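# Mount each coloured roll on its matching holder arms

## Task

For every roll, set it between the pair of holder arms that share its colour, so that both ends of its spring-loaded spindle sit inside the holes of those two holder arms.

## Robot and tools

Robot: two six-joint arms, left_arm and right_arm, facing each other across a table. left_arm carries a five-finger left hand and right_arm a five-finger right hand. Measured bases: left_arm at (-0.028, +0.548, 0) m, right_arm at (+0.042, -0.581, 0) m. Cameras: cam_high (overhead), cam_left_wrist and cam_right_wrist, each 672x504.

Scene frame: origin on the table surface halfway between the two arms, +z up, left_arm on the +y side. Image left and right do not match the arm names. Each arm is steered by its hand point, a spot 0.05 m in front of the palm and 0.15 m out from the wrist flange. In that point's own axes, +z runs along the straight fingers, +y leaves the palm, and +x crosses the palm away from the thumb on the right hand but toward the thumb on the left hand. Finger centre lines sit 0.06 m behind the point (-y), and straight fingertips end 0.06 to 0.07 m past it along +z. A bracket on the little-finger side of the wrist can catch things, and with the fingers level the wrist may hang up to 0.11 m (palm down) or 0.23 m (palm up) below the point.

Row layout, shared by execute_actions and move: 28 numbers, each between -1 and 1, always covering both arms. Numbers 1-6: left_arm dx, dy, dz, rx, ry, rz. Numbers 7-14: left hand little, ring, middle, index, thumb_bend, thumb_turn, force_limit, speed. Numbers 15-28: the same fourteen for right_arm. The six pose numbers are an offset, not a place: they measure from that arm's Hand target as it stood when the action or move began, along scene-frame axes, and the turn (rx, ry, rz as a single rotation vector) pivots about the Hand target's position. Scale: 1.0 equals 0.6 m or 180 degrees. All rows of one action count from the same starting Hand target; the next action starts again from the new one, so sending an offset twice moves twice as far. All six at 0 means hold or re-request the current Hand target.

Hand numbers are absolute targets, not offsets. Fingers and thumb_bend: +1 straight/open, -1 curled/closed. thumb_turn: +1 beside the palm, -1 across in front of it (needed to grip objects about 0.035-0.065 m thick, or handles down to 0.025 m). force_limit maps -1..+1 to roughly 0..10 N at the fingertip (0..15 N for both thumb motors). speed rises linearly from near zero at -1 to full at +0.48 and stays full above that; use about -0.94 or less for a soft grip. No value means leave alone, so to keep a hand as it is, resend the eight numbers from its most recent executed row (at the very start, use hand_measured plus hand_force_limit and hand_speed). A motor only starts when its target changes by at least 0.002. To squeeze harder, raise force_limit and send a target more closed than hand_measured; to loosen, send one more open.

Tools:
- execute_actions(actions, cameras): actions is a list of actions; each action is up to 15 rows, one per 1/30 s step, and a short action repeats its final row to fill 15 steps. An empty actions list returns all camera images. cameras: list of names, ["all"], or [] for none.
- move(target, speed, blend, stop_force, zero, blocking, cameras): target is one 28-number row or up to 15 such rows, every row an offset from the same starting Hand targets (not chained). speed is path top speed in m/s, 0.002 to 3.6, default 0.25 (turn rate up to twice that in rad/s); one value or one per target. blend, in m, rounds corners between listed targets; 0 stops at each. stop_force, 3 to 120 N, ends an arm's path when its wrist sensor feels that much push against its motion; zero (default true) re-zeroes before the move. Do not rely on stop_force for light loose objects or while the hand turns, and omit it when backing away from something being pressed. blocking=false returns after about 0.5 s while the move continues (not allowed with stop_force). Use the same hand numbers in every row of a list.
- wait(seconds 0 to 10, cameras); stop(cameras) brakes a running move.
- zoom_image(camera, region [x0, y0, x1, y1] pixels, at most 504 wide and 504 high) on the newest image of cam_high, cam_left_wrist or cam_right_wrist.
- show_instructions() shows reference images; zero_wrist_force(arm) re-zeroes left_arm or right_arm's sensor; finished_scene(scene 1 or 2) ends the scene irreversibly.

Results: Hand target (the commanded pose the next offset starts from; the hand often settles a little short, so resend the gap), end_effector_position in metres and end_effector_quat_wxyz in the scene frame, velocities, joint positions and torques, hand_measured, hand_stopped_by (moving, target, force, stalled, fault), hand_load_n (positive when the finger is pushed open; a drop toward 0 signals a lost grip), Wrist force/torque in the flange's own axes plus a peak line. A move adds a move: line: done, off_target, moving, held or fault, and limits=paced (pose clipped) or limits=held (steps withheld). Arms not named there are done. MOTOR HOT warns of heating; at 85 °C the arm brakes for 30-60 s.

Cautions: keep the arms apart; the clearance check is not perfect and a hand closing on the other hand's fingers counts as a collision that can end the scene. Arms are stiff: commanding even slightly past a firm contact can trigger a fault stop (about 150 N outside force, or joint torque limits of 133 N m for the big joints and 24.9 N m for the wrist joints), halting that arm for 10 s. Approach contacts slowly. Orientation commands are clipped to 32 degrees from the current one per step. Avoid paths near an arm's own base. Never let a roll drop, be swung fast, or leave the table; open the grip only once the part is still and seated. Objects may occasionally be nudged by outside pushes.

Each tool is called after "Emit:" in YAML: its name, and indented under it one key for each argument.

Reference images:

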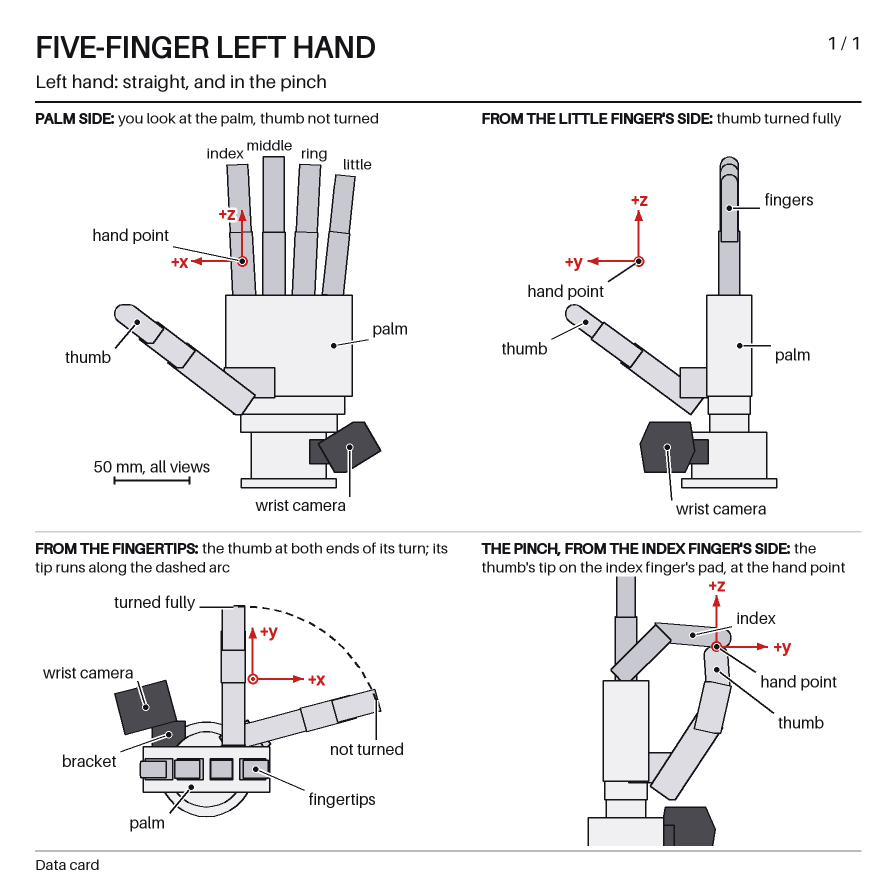

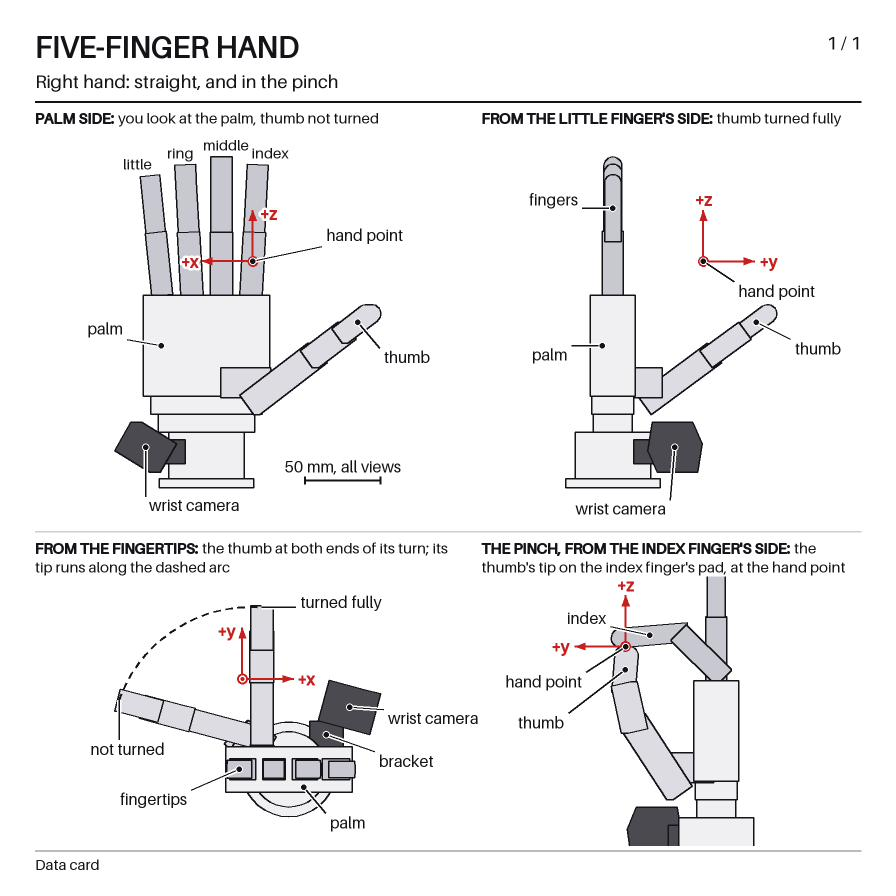

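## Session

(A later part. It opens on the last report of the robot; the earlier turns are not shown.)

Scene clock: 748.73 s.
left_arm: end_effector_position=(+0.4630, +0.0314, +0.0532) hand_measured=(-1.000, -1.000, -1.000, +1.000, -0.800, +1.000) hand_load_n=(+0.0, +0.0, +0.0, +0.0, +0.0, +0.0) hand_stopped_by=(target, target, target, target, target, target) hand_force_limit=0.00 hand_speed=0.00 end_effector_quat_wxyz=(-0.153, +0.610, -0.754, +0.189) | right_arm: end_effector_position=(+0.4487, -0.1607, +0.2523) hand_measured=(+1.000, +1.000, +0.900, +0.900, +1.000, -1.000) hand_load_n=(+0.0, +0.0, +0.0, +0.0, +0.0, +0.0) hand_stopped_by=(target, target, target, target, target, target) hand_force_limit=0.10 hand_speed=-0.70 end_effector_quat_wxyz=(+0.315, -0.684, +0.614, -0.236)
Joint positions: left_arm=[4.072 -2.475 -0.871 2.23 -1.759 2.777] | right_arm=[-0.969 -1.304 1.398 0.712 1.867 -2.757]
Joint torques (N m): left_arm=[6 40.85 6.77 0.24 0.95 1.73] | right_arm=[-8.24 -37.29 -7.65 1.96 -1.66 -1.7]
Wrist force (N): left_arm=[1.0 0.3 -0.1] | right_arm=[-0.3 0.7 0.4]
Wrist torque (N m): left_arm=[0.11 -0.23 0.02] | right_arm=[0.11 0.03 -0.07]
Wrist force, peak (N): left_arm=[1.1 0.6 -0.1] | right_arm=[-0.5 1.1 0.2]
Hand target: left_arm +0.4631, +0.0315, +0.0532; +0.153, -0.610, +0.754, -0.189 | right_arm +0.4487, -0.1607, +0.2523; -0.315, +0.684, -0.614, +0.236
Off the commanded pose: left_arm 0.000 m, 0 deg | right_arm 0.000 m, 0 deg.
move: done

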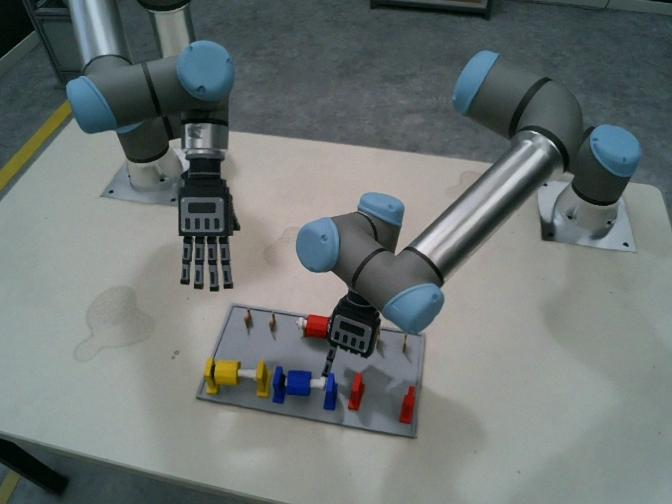

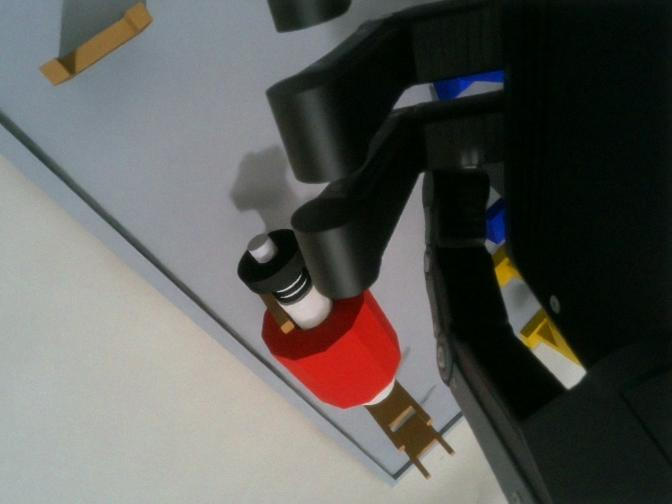

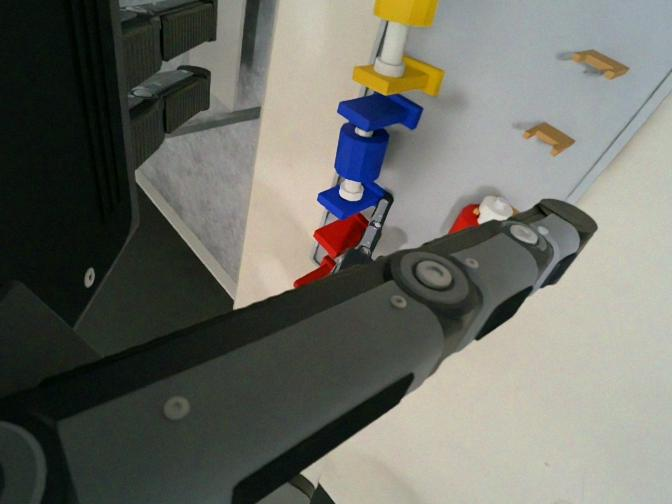

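Emit:
move:
  target:
    - [0.045,0,0,0,0,0,-1,-1,-1,1,-0.8,1,0,0,0,0,0,0,0,0,1,1,0.9,0.9,1.0,-1,0.1,-0.7]
  speed: 0.02
  stop_force: 3
  cameras: ["cam_high","cam_right_wrist"]

Emit:
zoom_image:
  camera: "cam_right_wrist"
  region: [315, 165, 390, 225]

Emit:
zoom_image:
  camera: "cam_high"
  region: [258, 344, 358, 424]

Scene clock: 751.53 s.
left_arm: end_effector_position=(+0.4875, +0.0315, +0.0532) hand_measured=(-1.000, -1.000, -1.000, +1.000, -0.800, +1.000) hand_load_n=(+0.0, +0.0, +0.0, +0.0, +0.0, -0.5) hand_stopped_by=(target, target, target, target, target, target) hand_force_limit=0.00 hand_speed=0.00 end_effector_quat_wxyz=(-0.153, +0.610, -0.754, +0.189) | right_arm: end_effector_position=(+0.4487, -0.1607, +0.2523) hand_measured=(+1.000, +1.000, +0.900, +0.900, +1.000, -1.000) hand_load_n=(+0.0, +0.0, +0.0, +0.0, +0.0, +0.0) hand_stopped_by=(target, target, target, target, target, target) hand_force_limit=0.10 hand_speed=-0.70 end_effector_quat_wxyz=(+0.315, -0.684, +0.614, -0.236)
Joint positions: left_arm=[4.094 -2.528 -0.77 2.186 -1.75 2.797] | right_arm=[-0.969 -1.304 1.398 0.712 1.867 -2.757]
Joint torques (N m): left_arm=[-13.22 65.21 7.6 0.12 -1.6 -2.38] | right_arm=[-7.91 -37.8 -7.43 2.1 -1.72 -1.67]
Wrist force (N): left_arm=[1.3 0.7 0.2] | right_arm=[-0.2 0.8 0.1]
Wrist torque (N m): left_arm=[0.12 -0.25 -0.01] | right_arm=[0.14 0.03 -0.06]
Wrist force, peak (N): left_arm=[2.2 3.9 -1.1] | right_arm=[-0.6 0.9 0.7]
Hand target: left_arm +0.4875, +0.0315, +0.0532; +0.153, -0.610, +0.754, -0.189 (not the last commanded pose) | right_arm +0.4487, -0.1607, +0.2523; -0.315, +0.684, -0.614, +0.236
Off the commanded pose: left_arm 0.003 m, 0 deg | right_arm 0.000 m, 0 deg.
move: contact (left_arm)
Images, in order (width x height): cam_high 672x504, cam_right_wrist 672x504.

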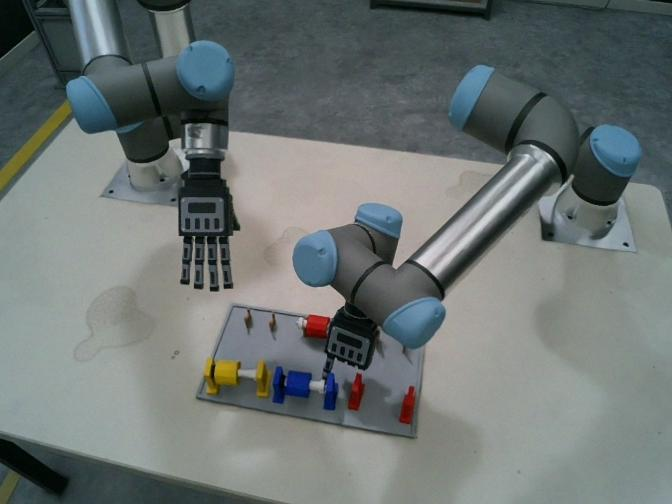

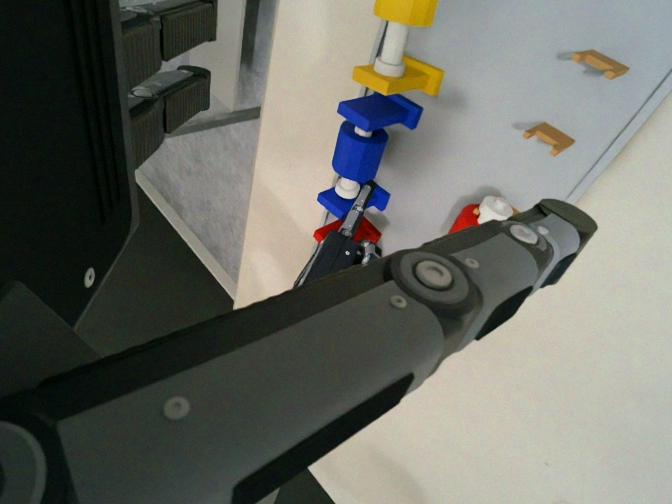

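Scaled by 6.720 from the camera's 672x504 image, which has a finer 960x720 frame.

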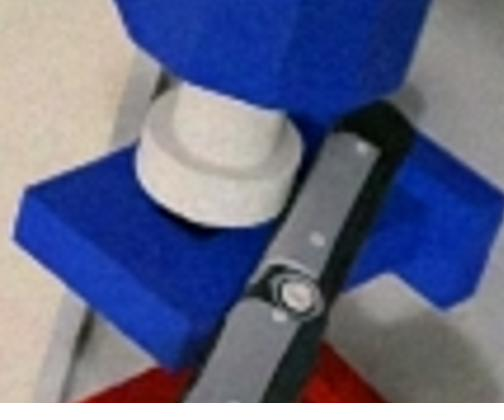

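Scaled by 5.040 from the camera's 672x504 image, which has a finer 960x720 frame.

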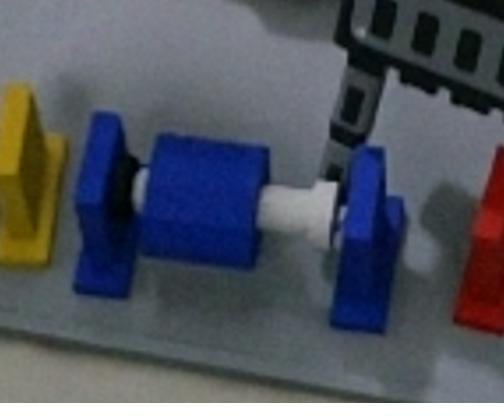

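Emit:
move:
  target:
    - [0.005,0,0.0075,0,0,0,-1,-1,-1,1,-0.8,1,0,0,0,0,0,0,0,0,1,1,0.9,0.9,1.0,-1,0.1,-0.7]
  speed: 0.01
  stop_force: 9
  cameras: ["cam_high","cam_right_wrist"]

Emit:
zoom_image:
  camera: "cam_right_wrist"
  region: [315, 165, 390, 225]

Emit:
zoom_image:
  camera: "cam_high"
  region: [258, 344, 358, 424]

Scene clock: 754.13 s.
left_arm: end_effector_position=(+0.4899, +0.0314, +0.0570) hand_measured=(-1.000, -1.000, -1.000, +1.000, -0.800, +1.000) hand_load_n=(+0.0, +0.5, +0.0, -5.0, +0.0, -0.5) hand_stopped_by=(target, target, target, target, target, target) hand_force_limit=0.00 hand_speed=0.00 end_effector_quat_wxyz=(-0.153, +0.610, -0.754, +0.189) | right_arm: end_effector_position=(+0.4487, -0.1607, +0.2523) hand_measured=(+1.000, +1.000, +0.900, +0.900, +1.000, -1.000) hand_load_n=(+0.0, +0.0, +0.0, +0.0, +0.0, +0.0) hand_stopped_by=(target, target, target, target, target, target) hand_force_limit=0.10 hand_speed=-0.70 end_effector_quat_wxyz=(+0.315, -0.684, +0.614, -0.236)
Joint positions: left_arm=[4.096 -2.532 -0.752 2.173 -1.748 2.799] | right_arm=[-0.969 -1.304 1.398 0.712 1.867 -2.757]
Joint torques (N m): left_arm=[-5.2 67.03 9.02 0.9 -4.12 -2.17] | right_arm=[-7.32 -37.98 -5.78 1.94 -1.71 -1.46]
Wrist force (N): left_arm=[7.9 7.1 -1.5] | right_arm=[0.0 0.6 0.2]
Wrist torque (N m): left_arm=[0.13 -0.13 0.29] | right_arm=[0.10 -0.02 -0.06]
Wrist force, peak (N): left_arm=[8.0 10.4 1.4] | right_arm=[-0.4 1.0 0.5]
Hand target: left_arm +0.4899, +0.0314, +0.0570; +0.153, -0.610, +0.754, -0.189 (not the last commanded pose) | right_arm +0.4487, -0.1607, +0.2523; -0.315, +0.684, -0.614, +0.236
Off the commanded pose: left_arm 0.001 m, 0 deg | right_arm 0.000 m, 0 deg.
move: contact (left_arm)
Images, in order (width x height): cam_high 672x504, cam_right_wrist 672x504.

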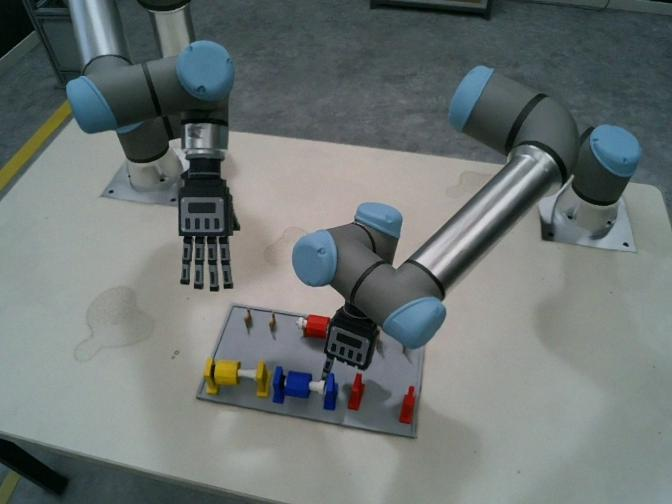

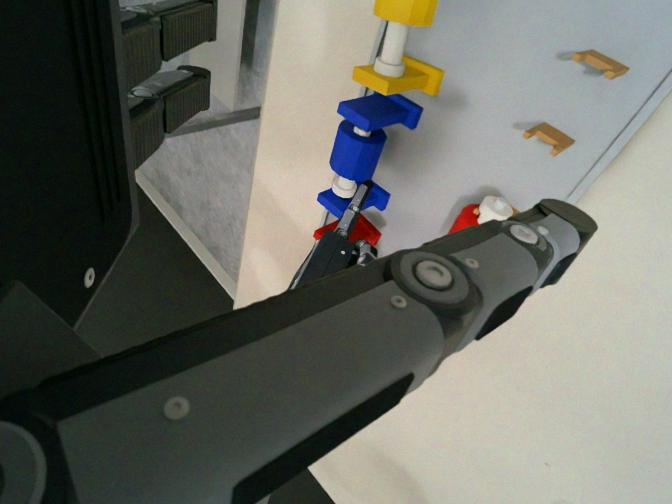

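Scaled by 6.720 from the camera's 672x504 image, which has a finer 960x720 frame.

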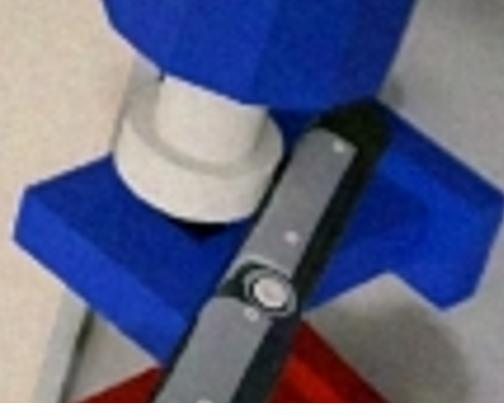

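Scaled by 5.040 from the camera's 672x504 image, which has a finer 960x720 frame.

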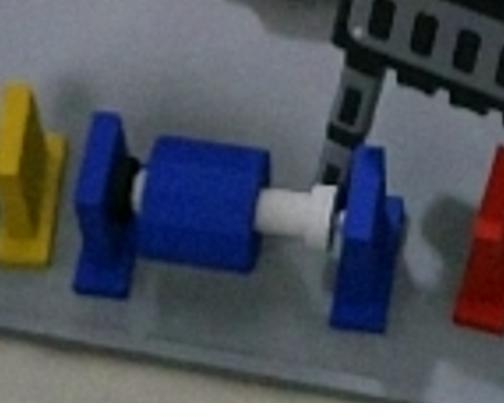

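Emit:
move:
  target:
    - [-0.008,0,-0.004,0,0,0,-1,-1,-1,1,-0.8,1,0,0,0,0,0,0,0,0,1,1,0.9,0.9,1.0,-1,0.1,-0.7]
  speed: 0.03
  cameras: ["cam_high","cam_right_wrist"]

Emit:
zoom_image:
  camera: "cam_right_wrist"
  region: [315, 165, 390, 225]

Emit:
zoom_image:
  camera: "cam_high"
  region: [258, 344, 358, 424]

Scene clock: 755.57 s.
left_arm: end_effector_position=(+0.4852, +0.0314, +0.0546) hand_measured=(-1.000, -1.000, -1.000, +1.000, -0.800, +1.000) hand_load_n=(+0.0, +0.0, +0.5, +0.0, +0.0, +0.0) hand_stopped_by=(target, target, target, target, target, target) hand_force_limit=0.00 hand_speed=0.00 end_effector_quat_wxyz=(-0.153, +0.610, -0.754, +0.189) | right_arm: end_effector_position=(+0.4487, -0.1607, +0.2523) hand_measured=(+1.000, +1.000, +0.900, +0.900, +1.000, -1.000) hand_load_n=(+0.0, +0.0, +0.0, +0.0, +0.0, +0.0) hand_stopped_by=(target, target, target, target, target, target) hand_force_limit=0.10 hand_speed=-0.70 end_effector_quat_wxyz=(+0.315, -0.684, +0.614, -0.236)
Joint positions: left_arm=[4.092 -2.522 -0.777 2.187 -1.75 2.795] | right_arm=[-0.969 -1.304 1.398 0.712 1.867 -2.757]
Joint torques (N m): left_arm=[-13.26 66.11 7.2 0.45 -1.75 -2.49] | right_arm=[-8.75 -37.32 -8.37 1.91 -1.87 -1.66]
Wrist force (N): left_arm=[0.8 0.9 0.1] | right_arm=[-0.3 0.8 0.1]
Wrist torque (N m): left_arm=[0.15 -0.23 0.02] | right_arm=[0.13 0.03 -0.07]
Wrist force, peak (N): left_arm=[7.9 7.2 -1.4] | right_arm=[-0.3 1.0 0.4]
Hand target: left_arm +0.4851, +0.0314, +0.0546; +0.153, -0.610, +0.754, -0.189 | right_arm +0.4487, -0.1607, +0.2523; -0.315, +0.684, -0.614, +0.236
Off the commanded pose: left_arm 0.000 m, 0 deg | right_arm 0.000 m, 0 deg.
move: done
Images, in order (width x height): cam_high 672x504, cam_right_wrist 672x504.

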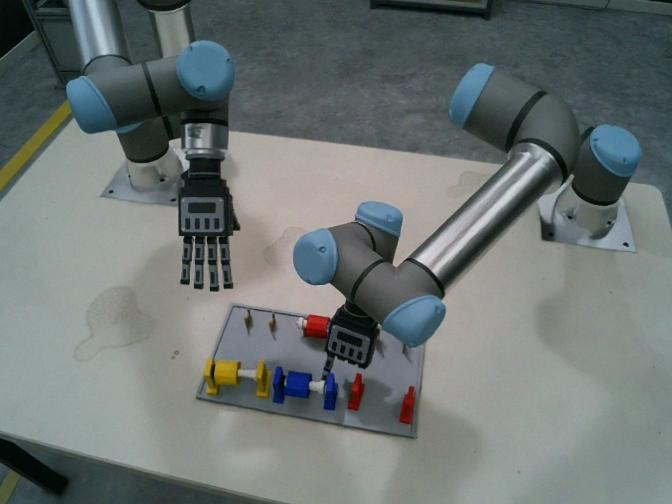

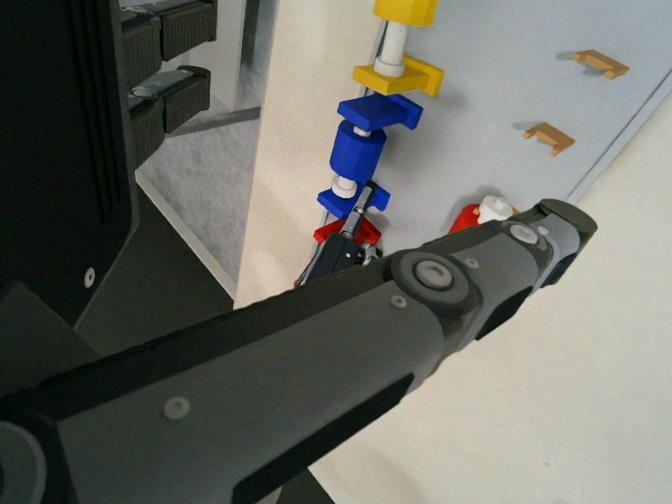

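Scaled by 6.720 from the camera's 672x504 image, which has a finer 960x720 frame.

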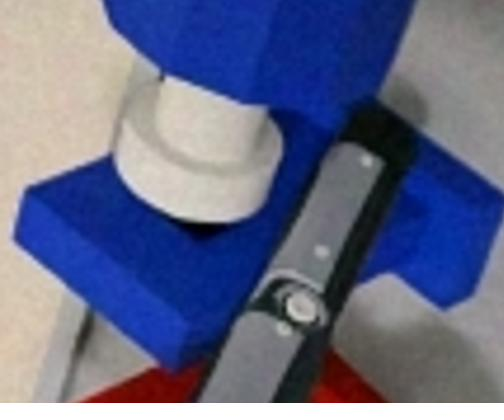

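Scaled by 5.040 from the camera's 672x504 image, which has a finer 960x720 frame.

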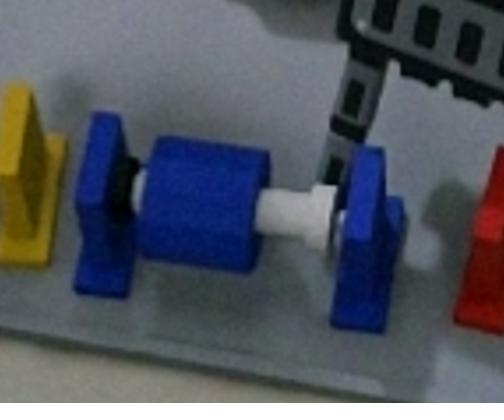

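Emit:
move:
  target:
    - [-0.03,0,0.02,0,0,0,-1,-1,-1,1,-0.8,1,0,0,0,0,0,0,0,0,1,1,0.9,0.9,1.0,-1,0.1,-0.7]
    - [-0.04,0.02,0.16,0,0,0,-1,-1,-1,1,-0.8,1,0,0,0,0,0,0,0,0,1,1,0.9,0.9,1.0,-1,0.1,-0.7]
    - [-0.0307,0.1978,0.1693,-0.034,-0.0885,-0.0993,-1,-1,-1,1,-0.8,1,0,0,0,0,0,0,0,0,1,1,0.9,0.9,1.0,-1,0.1,-0.7]
  speed: 0.15
  blend: [0.01,0.03,0]

Emit:
move:
  target:
    - [0,0,0,0,0,0,-1,-1,-1,1,-0.8,1,0,0,0.1317,0.2193,-0.219,0,0,0,1,1,0.9,0.9,1.0,-1,0.1,-0.7]
  speed: 0.2
  cameras: ["cam_high","cam_right_wrist"]

Emit:
zoom_image:
  camera: "cam_right_wrist"
  region: [280, 110, 430, 230]

Emit:
zoom_image:
  camera: "cam_right_wrist"
  region: [310, 140, 370, 188]

Scene clock: 760.27 s.
left_arm: end_effector_position=(+0.4667, +0.1501, +0.1562) hand_measured=(-1.000, -1.000, -1.000, +1.000, -0.800, +1.000) hand_load_n=(+0.0, +0.5, +0.0, +0.0, +0.0, +0.0) hand_stopped_by=(target, target, target, target, target, target) hand_force_limit=0.00 hand_speed=0.00 end_effector_quat_wxyz=(-0.192, +0.461, -0.800, +0.332) | right_arm: end_effector_position=(+0.4487, -0.1607, +0.2523) hand_measured=(+1.000, +1.000, +0.900, +0.900, +1.000, -1.000) hand_load_n=(+0.0, -0.5, +0.0, +0.0, +0.0, +0.0) hand_stopped_by=(target, target, target, target, target, target) hand_force_limit=0.10 hand_speed=-0.70 end_effector_quat_wxyz=(+0.315, -0.684, +0.614, -0.236)
Joint positions: left_arm=[4.305 -1.988 -1.425 2.625 -1.473 3.24] | right_arm=[-0.969 -1.304 1.398 0.712 1.867 -2.757]
Joint torques (N m): left_arm=[13.31 48.05 7.69 0.8 1.5 2.25] | right_arm=[-8.08 -38.02 -5.77 1.99 -1.88 -1.32]
Wrist force (N): left_arm=[1.0 -0.2 0.1] | right_arm=[-0.5 0.6 0.4]
Wrist torque (N m): left_arm=[0.01 -0.16 -0.15] | right_arm=[0.09 0.05 -0.09]
Wrist force, peak (N): left_arm=[1.8 0.0 -0.1] | right_arm=[-0.2 1.2 0.5]
Hand target: left_arm +0.4667, +0.1501, +0.1562; +0.192, -0.461, +0.800, -0.332 | right_arm +0.4487, -0.1607, +0.2523; -0.315, +0.684, -0.614, +0.236
Off the commanded pose: left_arm 0.000 m, 0 deg | right_arm 0.000 m, 0 deg.
move: done

Scene clock: 762.00 s.
left_arm: end_effector_position=(+0.4667, +0.1501, +0.1562) hand_measured=(-1.000, -1.000, -1.000, +1.000, -0.800, +1.000) hand_load_n=(+0.0, -0.5, +0.0, +0.0, +0.0, +0.0) hand_stopped_by=(target, target, target, target, target, target) hand_force_limit=0.00 hand_speed=0.00 end_effector_quat_wxyz=(-0.192, +0.461, -0.800, +0.332) | right_arm: end_effector_position=(+0.5277, -0.0291, +0.1210) hand_measured=(+1.000, +1.000, +0.900, +0.900, +1.000, -1.000) hand_load_n=(+0.0, +0.0, +0.0, +0.5, +0.0, +0.0) hand_stopped_by=(target, target, target, target, target, target) hand_force_limit=0.10 hand_speed=-0.70 end_effector_quat_wxyz=(+0.315, -0.684, +0.614, -0.236)
Joint positions: left_arm=[4.305 -1.988 -1.425 2.625 -1.473 3.24] | right_arm=[-0.861 -0.856 1.065 0.624 1.94 -2.674]
Joint torques (N m): left_arm=[13.74 47.71 7.79 0.93 1.42 2.34] | right_arm=[11.48 -34.84 -33.22 2.17 2.79 1.39]
Wrist force (N): left_arm=[0.8 0.1 0.2] | right_arm=[-0.5 1.1 0.0]
Wrist torque (N m): left_arm=[0.05 -0.14 -0.17] | right_arm=[0.20 0.06 -0.23]
Wrist force, peak (N): left_arm=[1.4 0.1 0.0] | right_arm=[-0.6 1.3 1.0]
Hand target: left_arm +0.4667, +0.1501, +0.1562; +0.192, -0.461, +0.800, -0.332 | right_arm +0.5278, -0.0291, +0.1209; -0.315, +0.684, -0.614, +0.236
Off the commanded pose: left_arm 0.000 m, 0 deg | right_arm 0.000 m, 0 deg.
move: done
Images, in order (width x height): cam_high 672x504, cam_right_wrist 672x504.

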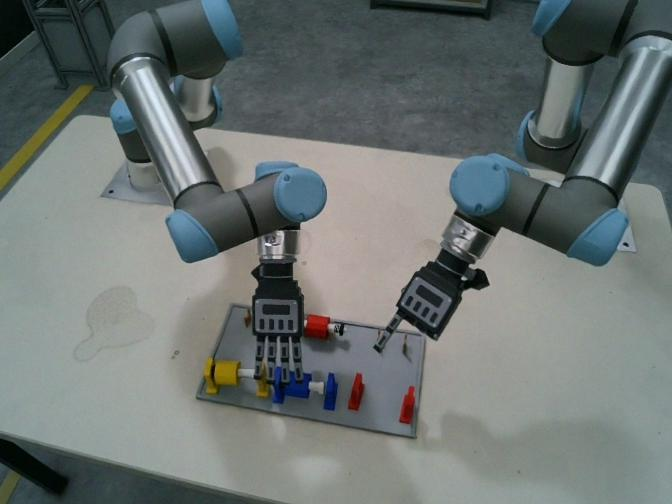

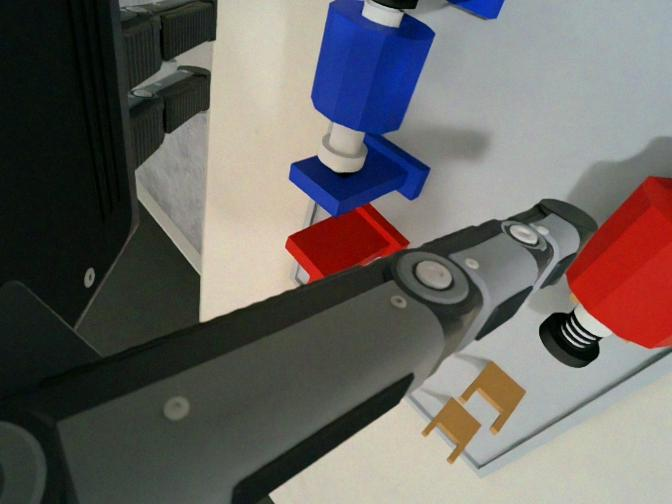

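Scaled by 3.360 from the camera's 672x504 image, which has a finer 960x720 frame.

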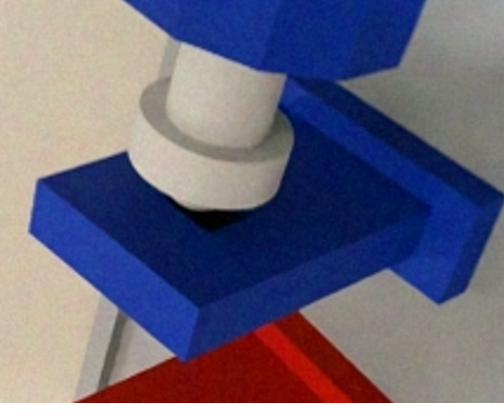

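Scaled by 8.400 from the camera's 672x504 image, which has a finer 960x720 frame.

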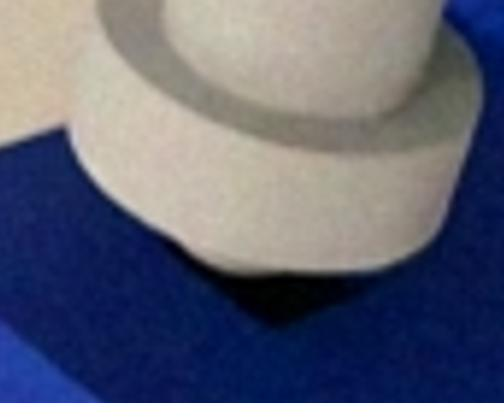

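Emit:
move:
  target:
    - [0,0,0,0,0,0,-1,-1,-1,1,-0.8,1,0,0,-0.1317,-0.2193,0.219,0,0,0,1,1,0.9,0.9,1.0,-1,0.1,-0.7]
  speed: 0.2

Emit:
move:
  target:
    - [0.1138,-0.1978,0.0063,0.034,0.0885,0.0993,-1,-1,-1,1,-0.8,1,0,0,0,0,0,0,0,0,1,1,0.9,0.9,1.0,-1,0.1,-0.7]
  speed: 0.15

Emit:
move:
  target:
    - [0,0,-0.1278,0,0,0,-1,-1,-1,1,-0.8,1,0,0,0,0,0,0,0,0,1,1,0.9,0.9,1.0,-1,0.1,-0.7]
  speed: 0.08
  stop_force: 6
  cameras: ["cam_high","cam_right_wrist"]

Emit:
zoom_image:
  camera: "cam_right_wrist"
  region: [315, 165, 390, 225]

Emit:
zoom_image:
  camera: "cam_high"
  region: [258, 344, 358, 424]

Scene clock: 765.27 s.
left_arm: end_effector_position=(+0.4667, +0.1501, +0.1562) hand_measured=(-1.000, -1.000, -1.000, +1.000, -0.800, +1.000) hand_load_n=(+0.0, +0.0, +0.0, +0.0, +0.0, +0.0) hand_stopped_by=(target, target, target, target, target, target) hand_force_limit=0.00 hand_speed=0.00 end_effector_quat_wxyz=(-0.192, +0.461, -0.800, +0.332) | right_arm: end_effector_position=(+0.4488, -0.1606, +0.2523) hand_measured=(+1.000, +1.000, +0.900, +0.900, +1.000, -1.000) hand_load_n=(+0.0, +0.0, +0.0, +0.0, +0.0, +0.0) hand_stopped_by=(target, target, target, target, target, target) hand_force_limit=0.10 hand_speed=-0.70 end_effector_quat_wxyz=(+0.315, -0.684, +0.614, -0.236)
Joint positions: left_arm=[4.305 -1.988 -1.425 2.625 -1.473 3.24] | right_arm=[-0.968 -1.304 1.398 0.712 1.867 -2.757]
Joint torques (N m): left_arm=[12.88 47.4 8.09 0.79 1.38 2.44] | right_arm=[-8.71 -38.69 -7.25 1.82 -1.76 -1.49]
Wrist force (N): left_arm=[1.1 0.1 0.1] | right_arm=[-0.3 0.7 0.3]
Wrist torque (N m): left_arm=[0.05 -0.17 -0.16] | right_arm=[0.11 0.02 -0.07]
Wrist force, peak (N): left_arm=[1.3 -0.1 0.2] | right_arm=[-0.5 1.6 0.6]
Hand target: left_arm +0.4667, +0.1501, +0.1562; +0.192, -0.461, +0.800, -0.332 | right_arm +0.4487, -0.1607, +0.2523; -0.315, +0.684, -0.614, +0.236
Off the commanded pose: left_arm 0.000 m, 0 deg | right_arm 0.000 m, 0 deg.
move: done

Scene clock: 767.87 s.
left_arm: end_effector_position=(+0.5340, +0.0322, +0.1595) hand_measured=(-1.000, -1.000, -1.000, +1.000, -0.800, +1.000) hand_load_n=(+0.0, +0.0, +0.5, +0.0, +0.0, +0.0) hand_stopped_by=(target, target, target, target, target, target) hand_force_limit=0.00 hand_speed=0.00 end_effector_quat_wxyz=(-0.154, +0.609, -0.753, +0.196) | right_arm: end_effector_position=(+0.4487, -0.1607, +0.2523) hand_measured=(+1.000, +1.000, +0.900, +0.900, +1.000, -1.000) hand_load_n=(+0.0, +0.0, +0.0, +0.0, +0.0, +0.0) hand_stopped_by=(target, target, target, target, target, target) hand_force_limit=0.10 hand_speed=-0.70 end_effector_quat_wxyz=(+0.315, -0.684, +0.614, -0.236)
Joint positions: left_arm=[4.135 -2.758 -0.041 1.708 -1.729 2.833] | right_arm=[-0.969 -1.304 1.398 0.712 1.867 -2.757]
Joint torques (N m): left_arm=[-12.86 46.19 29.5 -3.27 -1.95 -2.48] | right_arm=[-8.4 -37.98 -6.38 2.05 -2.08 -1.52]
Wrist force (N): left_arm=[1.1 0.9 0.2] | right_arm=[-0.2 0.5 0.3]
Wrist torque (N m): left_arm=[0.17 -0.23 0.06] | right_arm=[0.09 0.02 -0.07]
Wrist force, peak (N): left_arm=[1.6 0.7 0.6] | right_arm=[-0.2 1.3 0.4]
Hand target: left_arm +0.5350, +0.0314, +0.1600; +0.153, -0.610, +0.754, -0.189 | right_arm +0.4487, -0.1607, +0.2523; -0.315, +0.684, -0.614, +0.236
Off the commanded pose: left_arm 0.001 m, 1 deg | right_arm 0.000 m, 0 deg.
move: done

Scene clock: 769.93 s.
left_arm: end_effector_position=(+0.5350, +0.0314, +0.0833) hand_measured=(-1.000, -1.000, -1.000, +1.000, -0.800, +1.000) hand_load_n=(+0.0, +0.0, +0.0, +0.0, +0.0, +0.0) hand_stopped_by=(target, target, target, target, target, target) hand_force_limit=0.00 hand_speed=0.00 end_effector_quat_wxyz=(-0.153, +0.610, -0.754, +0.189) | right_arm: end_effector_position=(+0.4487, -0.1607, +0.2523) hand_measured=(+1.000, +1.000, +0.900, +0.900, +1.000, -1.000) hand_load_n=(+0.0, +0.0, +0.0, +0.0, +0.0, +0.0) hand_stopped_by=(target, target, target, target, target, target) hand_force_limit=0.10 hand_speed=-0.70 end_effector_quat_wxyz=(+0.315, -0.684, +0.614, -0.236)
Joint positions: left_arm=[4.133 -2.664 -0.428 1.987 -1.732 2.833] | right_arm=[-0.969 -1.304 1.398 0.712 1.867 -2.757]
Joint torques (N m): left_arm=[13.72 69.04 6.86 0.11 1.14 2.34] | right_arm=[-8.47 -36.54 -7 2.24 -1.92 -1.56]
Wrist force (N): left_arm=[0.6 0.7 0.4] | right_arm=[-0.1 1.0 0.6]
Wrist torque (N m): left_arm=[0.17 -0.15 0.04] | right_arm=[0.15 -0.02 -0.05]
Wrist force, peak (N): left_arm=[1.0 1.2 0.5] | right_arm=[-0.4 1.1 0.3]
Hand target: left_arm +0.5350, +0.0314, +0.0833; +0.153, -0.610, +0.754, -0.189 | right_arm +0.4487, -0.1607, +0.2523; -0.315, +0.684, -0.614, +0.236
Off the commanded pose: left_arm 0.000 m, 0 deg | right_arm 0.000 m, 0 deg.
move: done
Images, in order (width x height): cam_high 672x504, cam_right_wrist 672x504.

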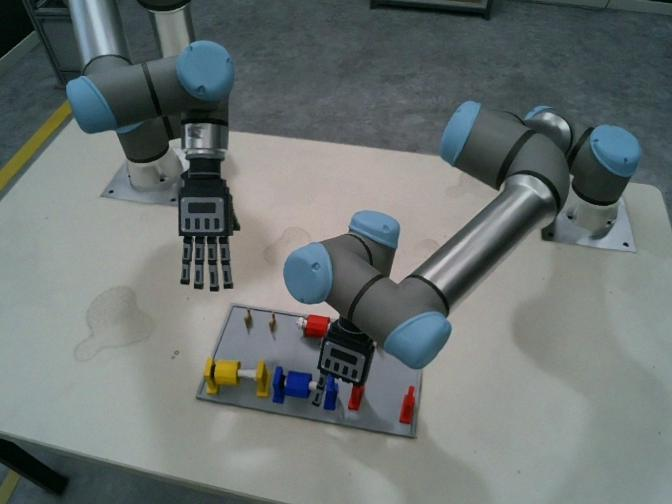

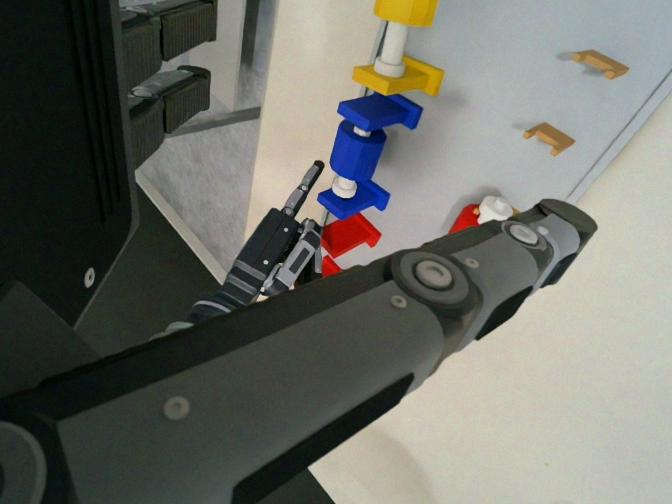

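Scaled by 6.720 from the camera's 672x504 image, which has a finer 960x720 frame.

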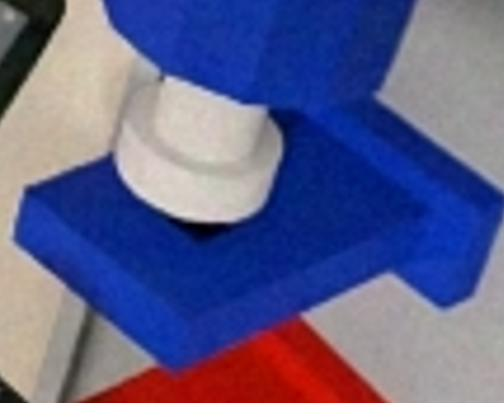

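Scaled by 5.040 from the camera's 672x504 image, which has a finer 960x720 frame.

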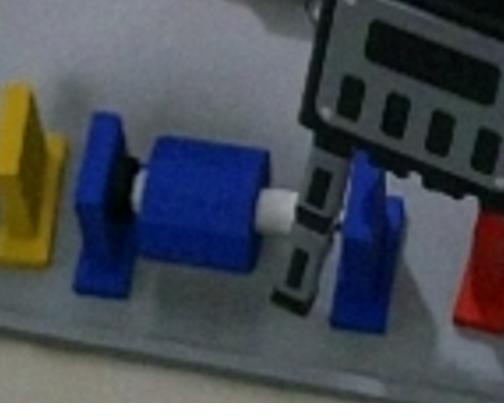

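Emit:
move:
  target:
    - [-0.0288,0,-0.0156,0,0,0,-1,-1,-1,1,-0.8,1,0,0,0,0,0,0,0,0,1,1,0.9,0.9,1.0,-1,0.1,-0.7]
  speed: 0.015
  stop_force: 3
  cameras: ["cam_high","cam_right_wrist"]

Emit:
zoom_image:
  camera: "cam_right_wrist"
  region: [315, 165, 390, 225]

Scene clock: 772.43 s.
left_arm: end_effector_position=(+0.5210, +0.0314, +0.0757) hand_measured=(-1.000, -1.000, -1.000, +1.000, -0.800, +1.000) hand_load_n=(+0.0, +0.0, +0.5, +0.0, +0.0, +0.0) hand_stopped_by=(target, target, target, target, target, target) hand_force_limit=0.00 hand_speed=0.00 end_effector_quat_wxyz=(-0.153, +0.610, -0.754, +0.189) | right_arm: end_effector_position=(+0.4487, -0.1607, +0.2523) hand_measured=(+1.000, +1.000, +0.900, +0.900, +1.000, -1.000) hand_load_n=(+0.0, +0.0, +0.0, +0.0, +0.0, +0.0) hand_stopped_by=(target, target, target, target, target, target) hand_force_limit=0.10 hand_speed=-0.70 end_effector_quat_wxyz=(+0.315, -0.684, +0.614, -0.236)
Joint positions: left_arm=[4.122 -2.612 -0.549 2.054 -1.737 2.822] | right_arm=[-0.969 -1.304 1.398 0.712 1.867 -2.757]
Joint torques (N m): left_arm=[12.77 45.04 31.38 -3.42 0.99 2.51] | right_arm=[-7.73 -37.42 -5.69 1.87 -1.79 -1.58]
Wrist force (N): left_arm=[0.9 0.6 0.2] | right_arm=[-0.1 0.7 0.4]
Wrist torque (N m): left_arm=[0.15 -0.20 0.02] | right_arm=[0.10 0.01 -0.06]
Wrist force, peak (N): left_arm=[0.2 -2.1 0.4] | right_arm=[-0.4 1.1 0.4]
Hand target: left_arm +0.5210, +0.0314, +0.0757; +0.153, -0.610, +0.754, -0.189 (not the last commanded pose) | right_arm +0.4487, -0.1607, +0.2523; -0.315, +0.684, -0.614, +0.236
Off the commanded pose: left_arm 0.004 m, 0 deg | right_arm 0.000 m, 0 deg.
move: contact (left_arm)
Images, in order (width x height): cam_high 672x504, cam_right_wrist 672x504.

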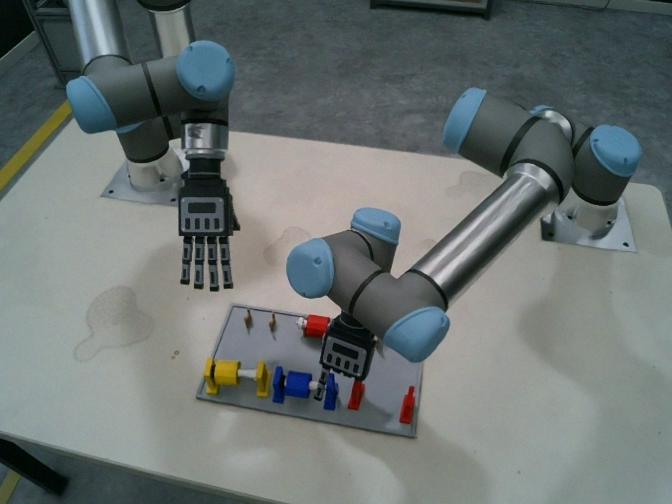

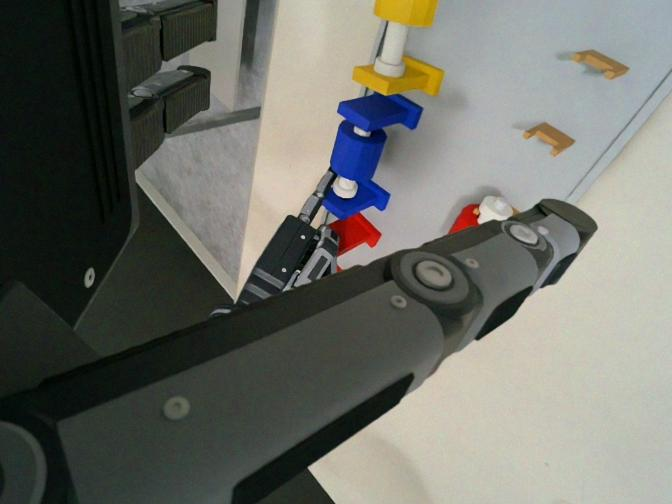

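Scaled by 6.720 from the camera's 672x504 image, which has a finer 960x720 frame.

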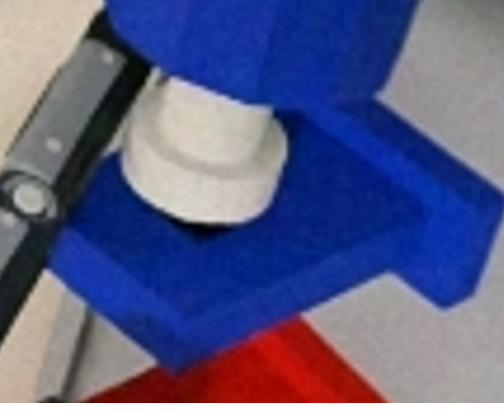

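Emit:
move:
  target:
    - [-0.0075,0,-0.0041,0,0,0,-1,-1,-1,1,-0.8,1,0,0,0,0,0,0,0,0,1,1,0.9,0.9,1.0,-1,0.1,-0.7]
  speed: 0.01
  stop_force: 12
  cameras: ["cam_high","cam_right_wrist"]

Emit:
zoom_image:
  camera: "cam_right_wrist"
  region: [315, 165, 390, 225]

Scene clock: 774.13 s.
left_arm: end_effector_position=(+0.5165, +0.0314, +0.0732) hand_measured=(-1.000, -1.000, -1.000, +1.000, -0.800, +1.000) hand_load_n=(+0.0, +0.0, +0.0, +1.5, +0.0, +0.0) hand_stopped_by=(target, target, target, target, target, target) hand_force_limit=0.00 hand_speed=0.00 end_effector_quat_wxyz=(-0.153, +0.610, -0.754, +0.189) | right_arm: end_effector_position=(+0.4487, -0.1607, +0.2523) hand_measured=(+1.000, +1.000, +0.900, +0.900, +1.000, -1.000) hand_load_n=(+0.0, +0.0, +0.0, +0.0, +0.0, +0.0) hand_stopped_by=(target, target, target, target, target, target) hand_force_limit=0.10 hand_speed=-0.70 end_effector_quat_wxyz=(+0.315, -0.684, +0.614, -0.236)
Joint positions: left_arm=[4.119 -2.598 -0.582 2.073 -1.739 2.819] | right_arm=[-0.969 -1.304 1.398 0.712 1.867 -2.757]
Joint torques (N m): left_arm=[-16.58 60.13 1.85 -2.26 -0.63 -2.19] | right_arm=[-8.6 -38.45 -7.48 1.96 -2.01 -1.44]
Wrist force (N): left_arm=[-0.1 -10.7 -3.2] | right_arm=[-0.3 0.7 0.6]
Wrist torque (N m): left_arm=[0.62 -0.31 0.02] | right_arm=[0.09 0.03 -0.08]
Wrist force, peak (N): left_arm=[-0.2 -11.0 -3.4] | right_arm=[-0.4 0.8 0.7]
Hand target: left_arm +0.5165, +0.0314, +0.0732; +0.153, -0.610, +0.754, -0.189 | right_arm +0.4487, -0.1607, +0.2523; -0.315, +0.684, -0.614, +0.236
Off the commanded pose: left_arm 0.000 m, 0 deg | right_arm 0.000 m, 0 deg.
move: done
Images, in order (width x height): cam_high 672x504, cam_right_wrist 672x504.

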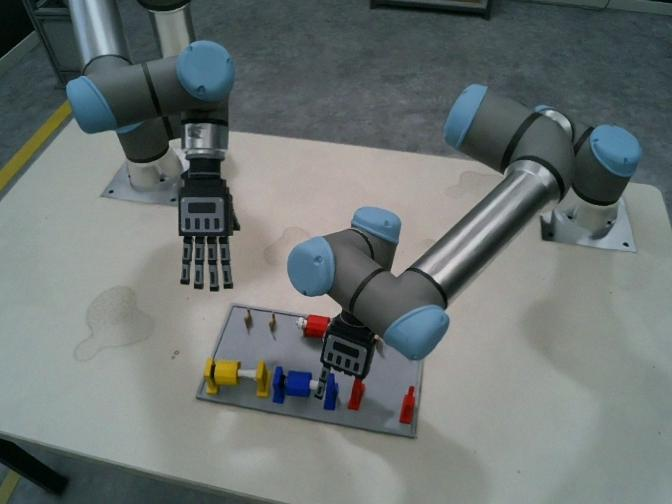

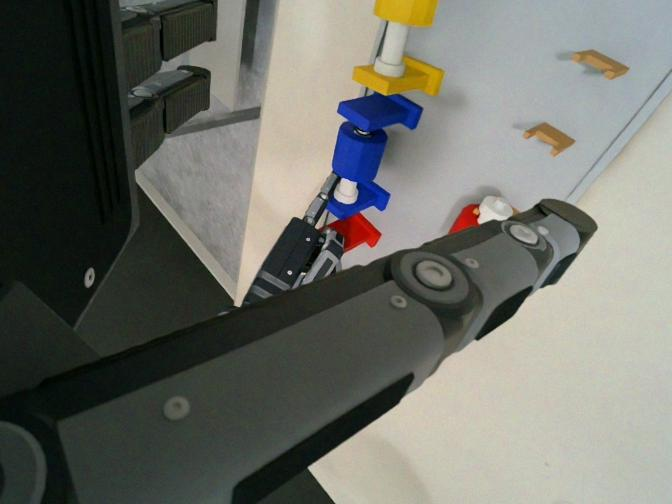

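Scaled by 6.720 from the camera's 672x504 image, which has a finer 960x720 frame.

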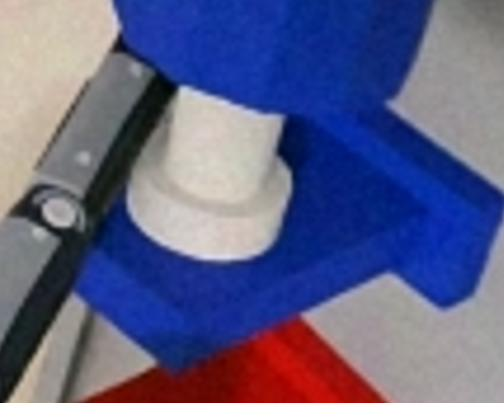

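Emit:
zoom_image:
  camera: "cam_high"
  region: [258, 344, 358, 424]

Scaled by 5.040 from the camera's 672x504 image, which has a finer 960x720 frame.

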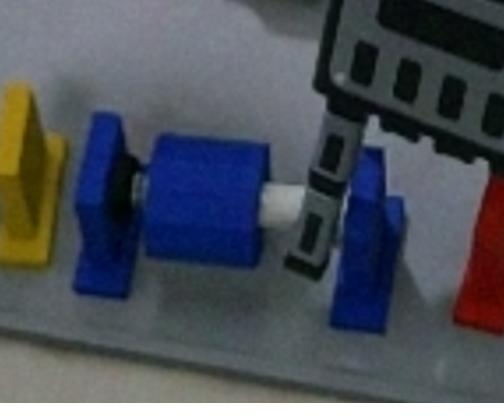

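Emit:
move:
  target:
    - [0.02,0,0.012,0,0,0,-1,-1,-1,1,-0.8,1,0,0,0,0,0,0,0,0,1,1,0.9,0.9,1.0,-1,0.1,-0.7]
    - [0.02,0.01,0.14,0,0,0,-1,-1,-1,1,-0.8,1,0,0,0,0,0,0,0,0,1,1,0.9,0.9,1.0,-1,0.1,-0.7]
    - [-0.083,0.1978,0.1383,-0.034,-0.0885,-0.0993,-1,-1,-1,1,-0.8,1,0,0,0,0,0,0,0,0,1,1,0.9,0.9,1.0,-1,0.1,-0.7]
  speed: 0.12
  blend: [0.003,0.03,0]
  cameras: ["cam_high","cam_right_wrist"]

Emit:
zoom_image:
  camera: "cam_high"
  region: [258, 344, 358, 424]

Emit:
zoom_image:
  camera: "cam_right_wrist"
  region: [315, 165, 390, 225]

Scene clock: 777.70 s.
left_arm: end_effector_position=(+0.4667, +0.1501, +0.1562) hand_measured=(-1.000, -1.000, -1.000, +1.000, -0.800, +1.000) hand_load_n=(+0.0, +0.0, +0.0, +0.0, +0.0, +0.0) hand_stopped_by=(target, target, target, target, target, target) hand_force_limit=0.00 hand_speed=0.00 end_effector_quat_wxyz=(-0.192, +0.461, -0.800, +0.332) | right_arm: end_effector_position=(+0.4487, -0.1607, +0.2523) hand_measured=(+1.000, +1.000, +0.900, +0.900, +1.000, -1.000) hand_load_n=(+0.0, +0.0, +0.0, +0.0, +0.0, +0.0) hand_stopped_by=(target, target, target, target, target, target) hand_force_limit=0.10 hand_speed=-0.70 end_effector_quat_wxyz=(+0.315, -0.684, +0.614, -0.236)
Joint positions: left_arm=[4.305 -1.988 -1.425 2.624 -1.474 3.24] | right_arm=[-0.969 -1.304 1.398 0.712 1.867 -2.757]
Joint torques (N m): left_arm=[13.01 47.73 9.92 0.88 0.97 2.64] | right_arm=[-8.87 -35.48 -6.16 1.81 -1.74 -1.47]
Wrist force (N): left_arm=[0.7 0.1 0.6] | right_arm=[-0.5 0.5 0.5]
Wrist torque (N m): left_arm=[0.02 -0.11 -0.18] | right_arm=[0.08 0.04 -0.08]
Wrist force, peak (N): left_arm=[-0.3 -11.1 -3.5] | right_arm=[-0.5 1.0 0.6]
Hand target: left_arm +0.4667, +0.1501, +0.1562; +0.192, -0.461, +0.800, -0.332 | right_arm +0.4487, -0.1607, +0.2523; -0.315, +0.684, -0.614, +0.236
Off the commanded pose: left_arm 0.000 m, 0 deg | right_arm 0.000 m, 0 deg.
move: done
Images, in order (width x height): cam_high 672x504, cam_right_wrist 672x504.

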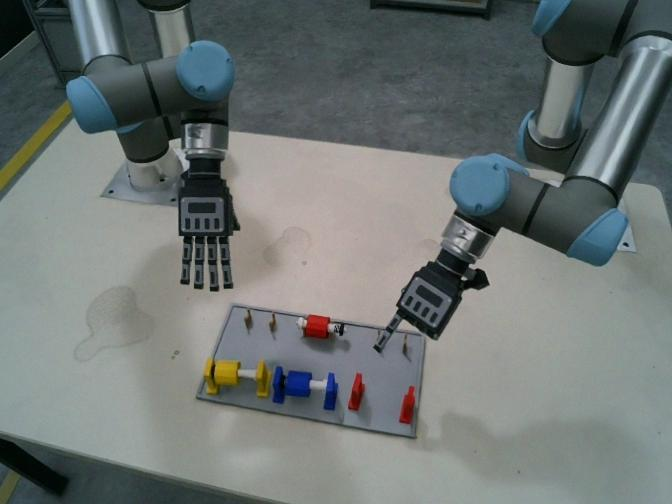

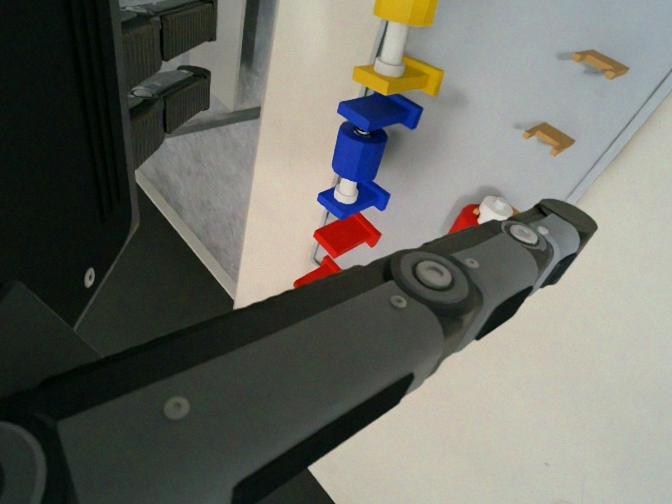

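Scaled by 5.040 from the camera's 672x504 image, which has a finer 960x720 frame.

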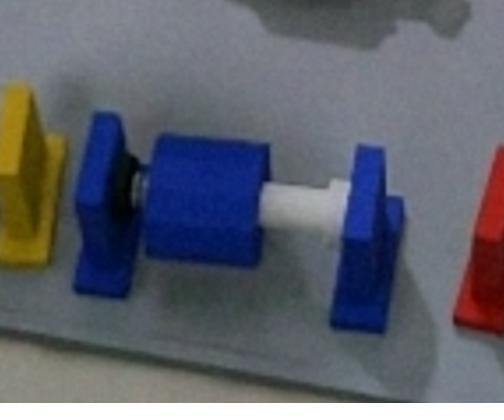

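Scaled by 6.720 from the camera's 672x504 image, which has a finer 960x720 frame.

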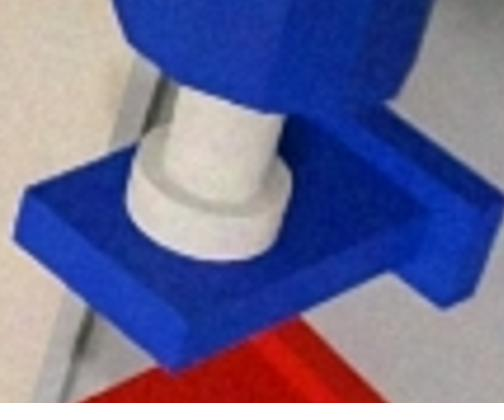

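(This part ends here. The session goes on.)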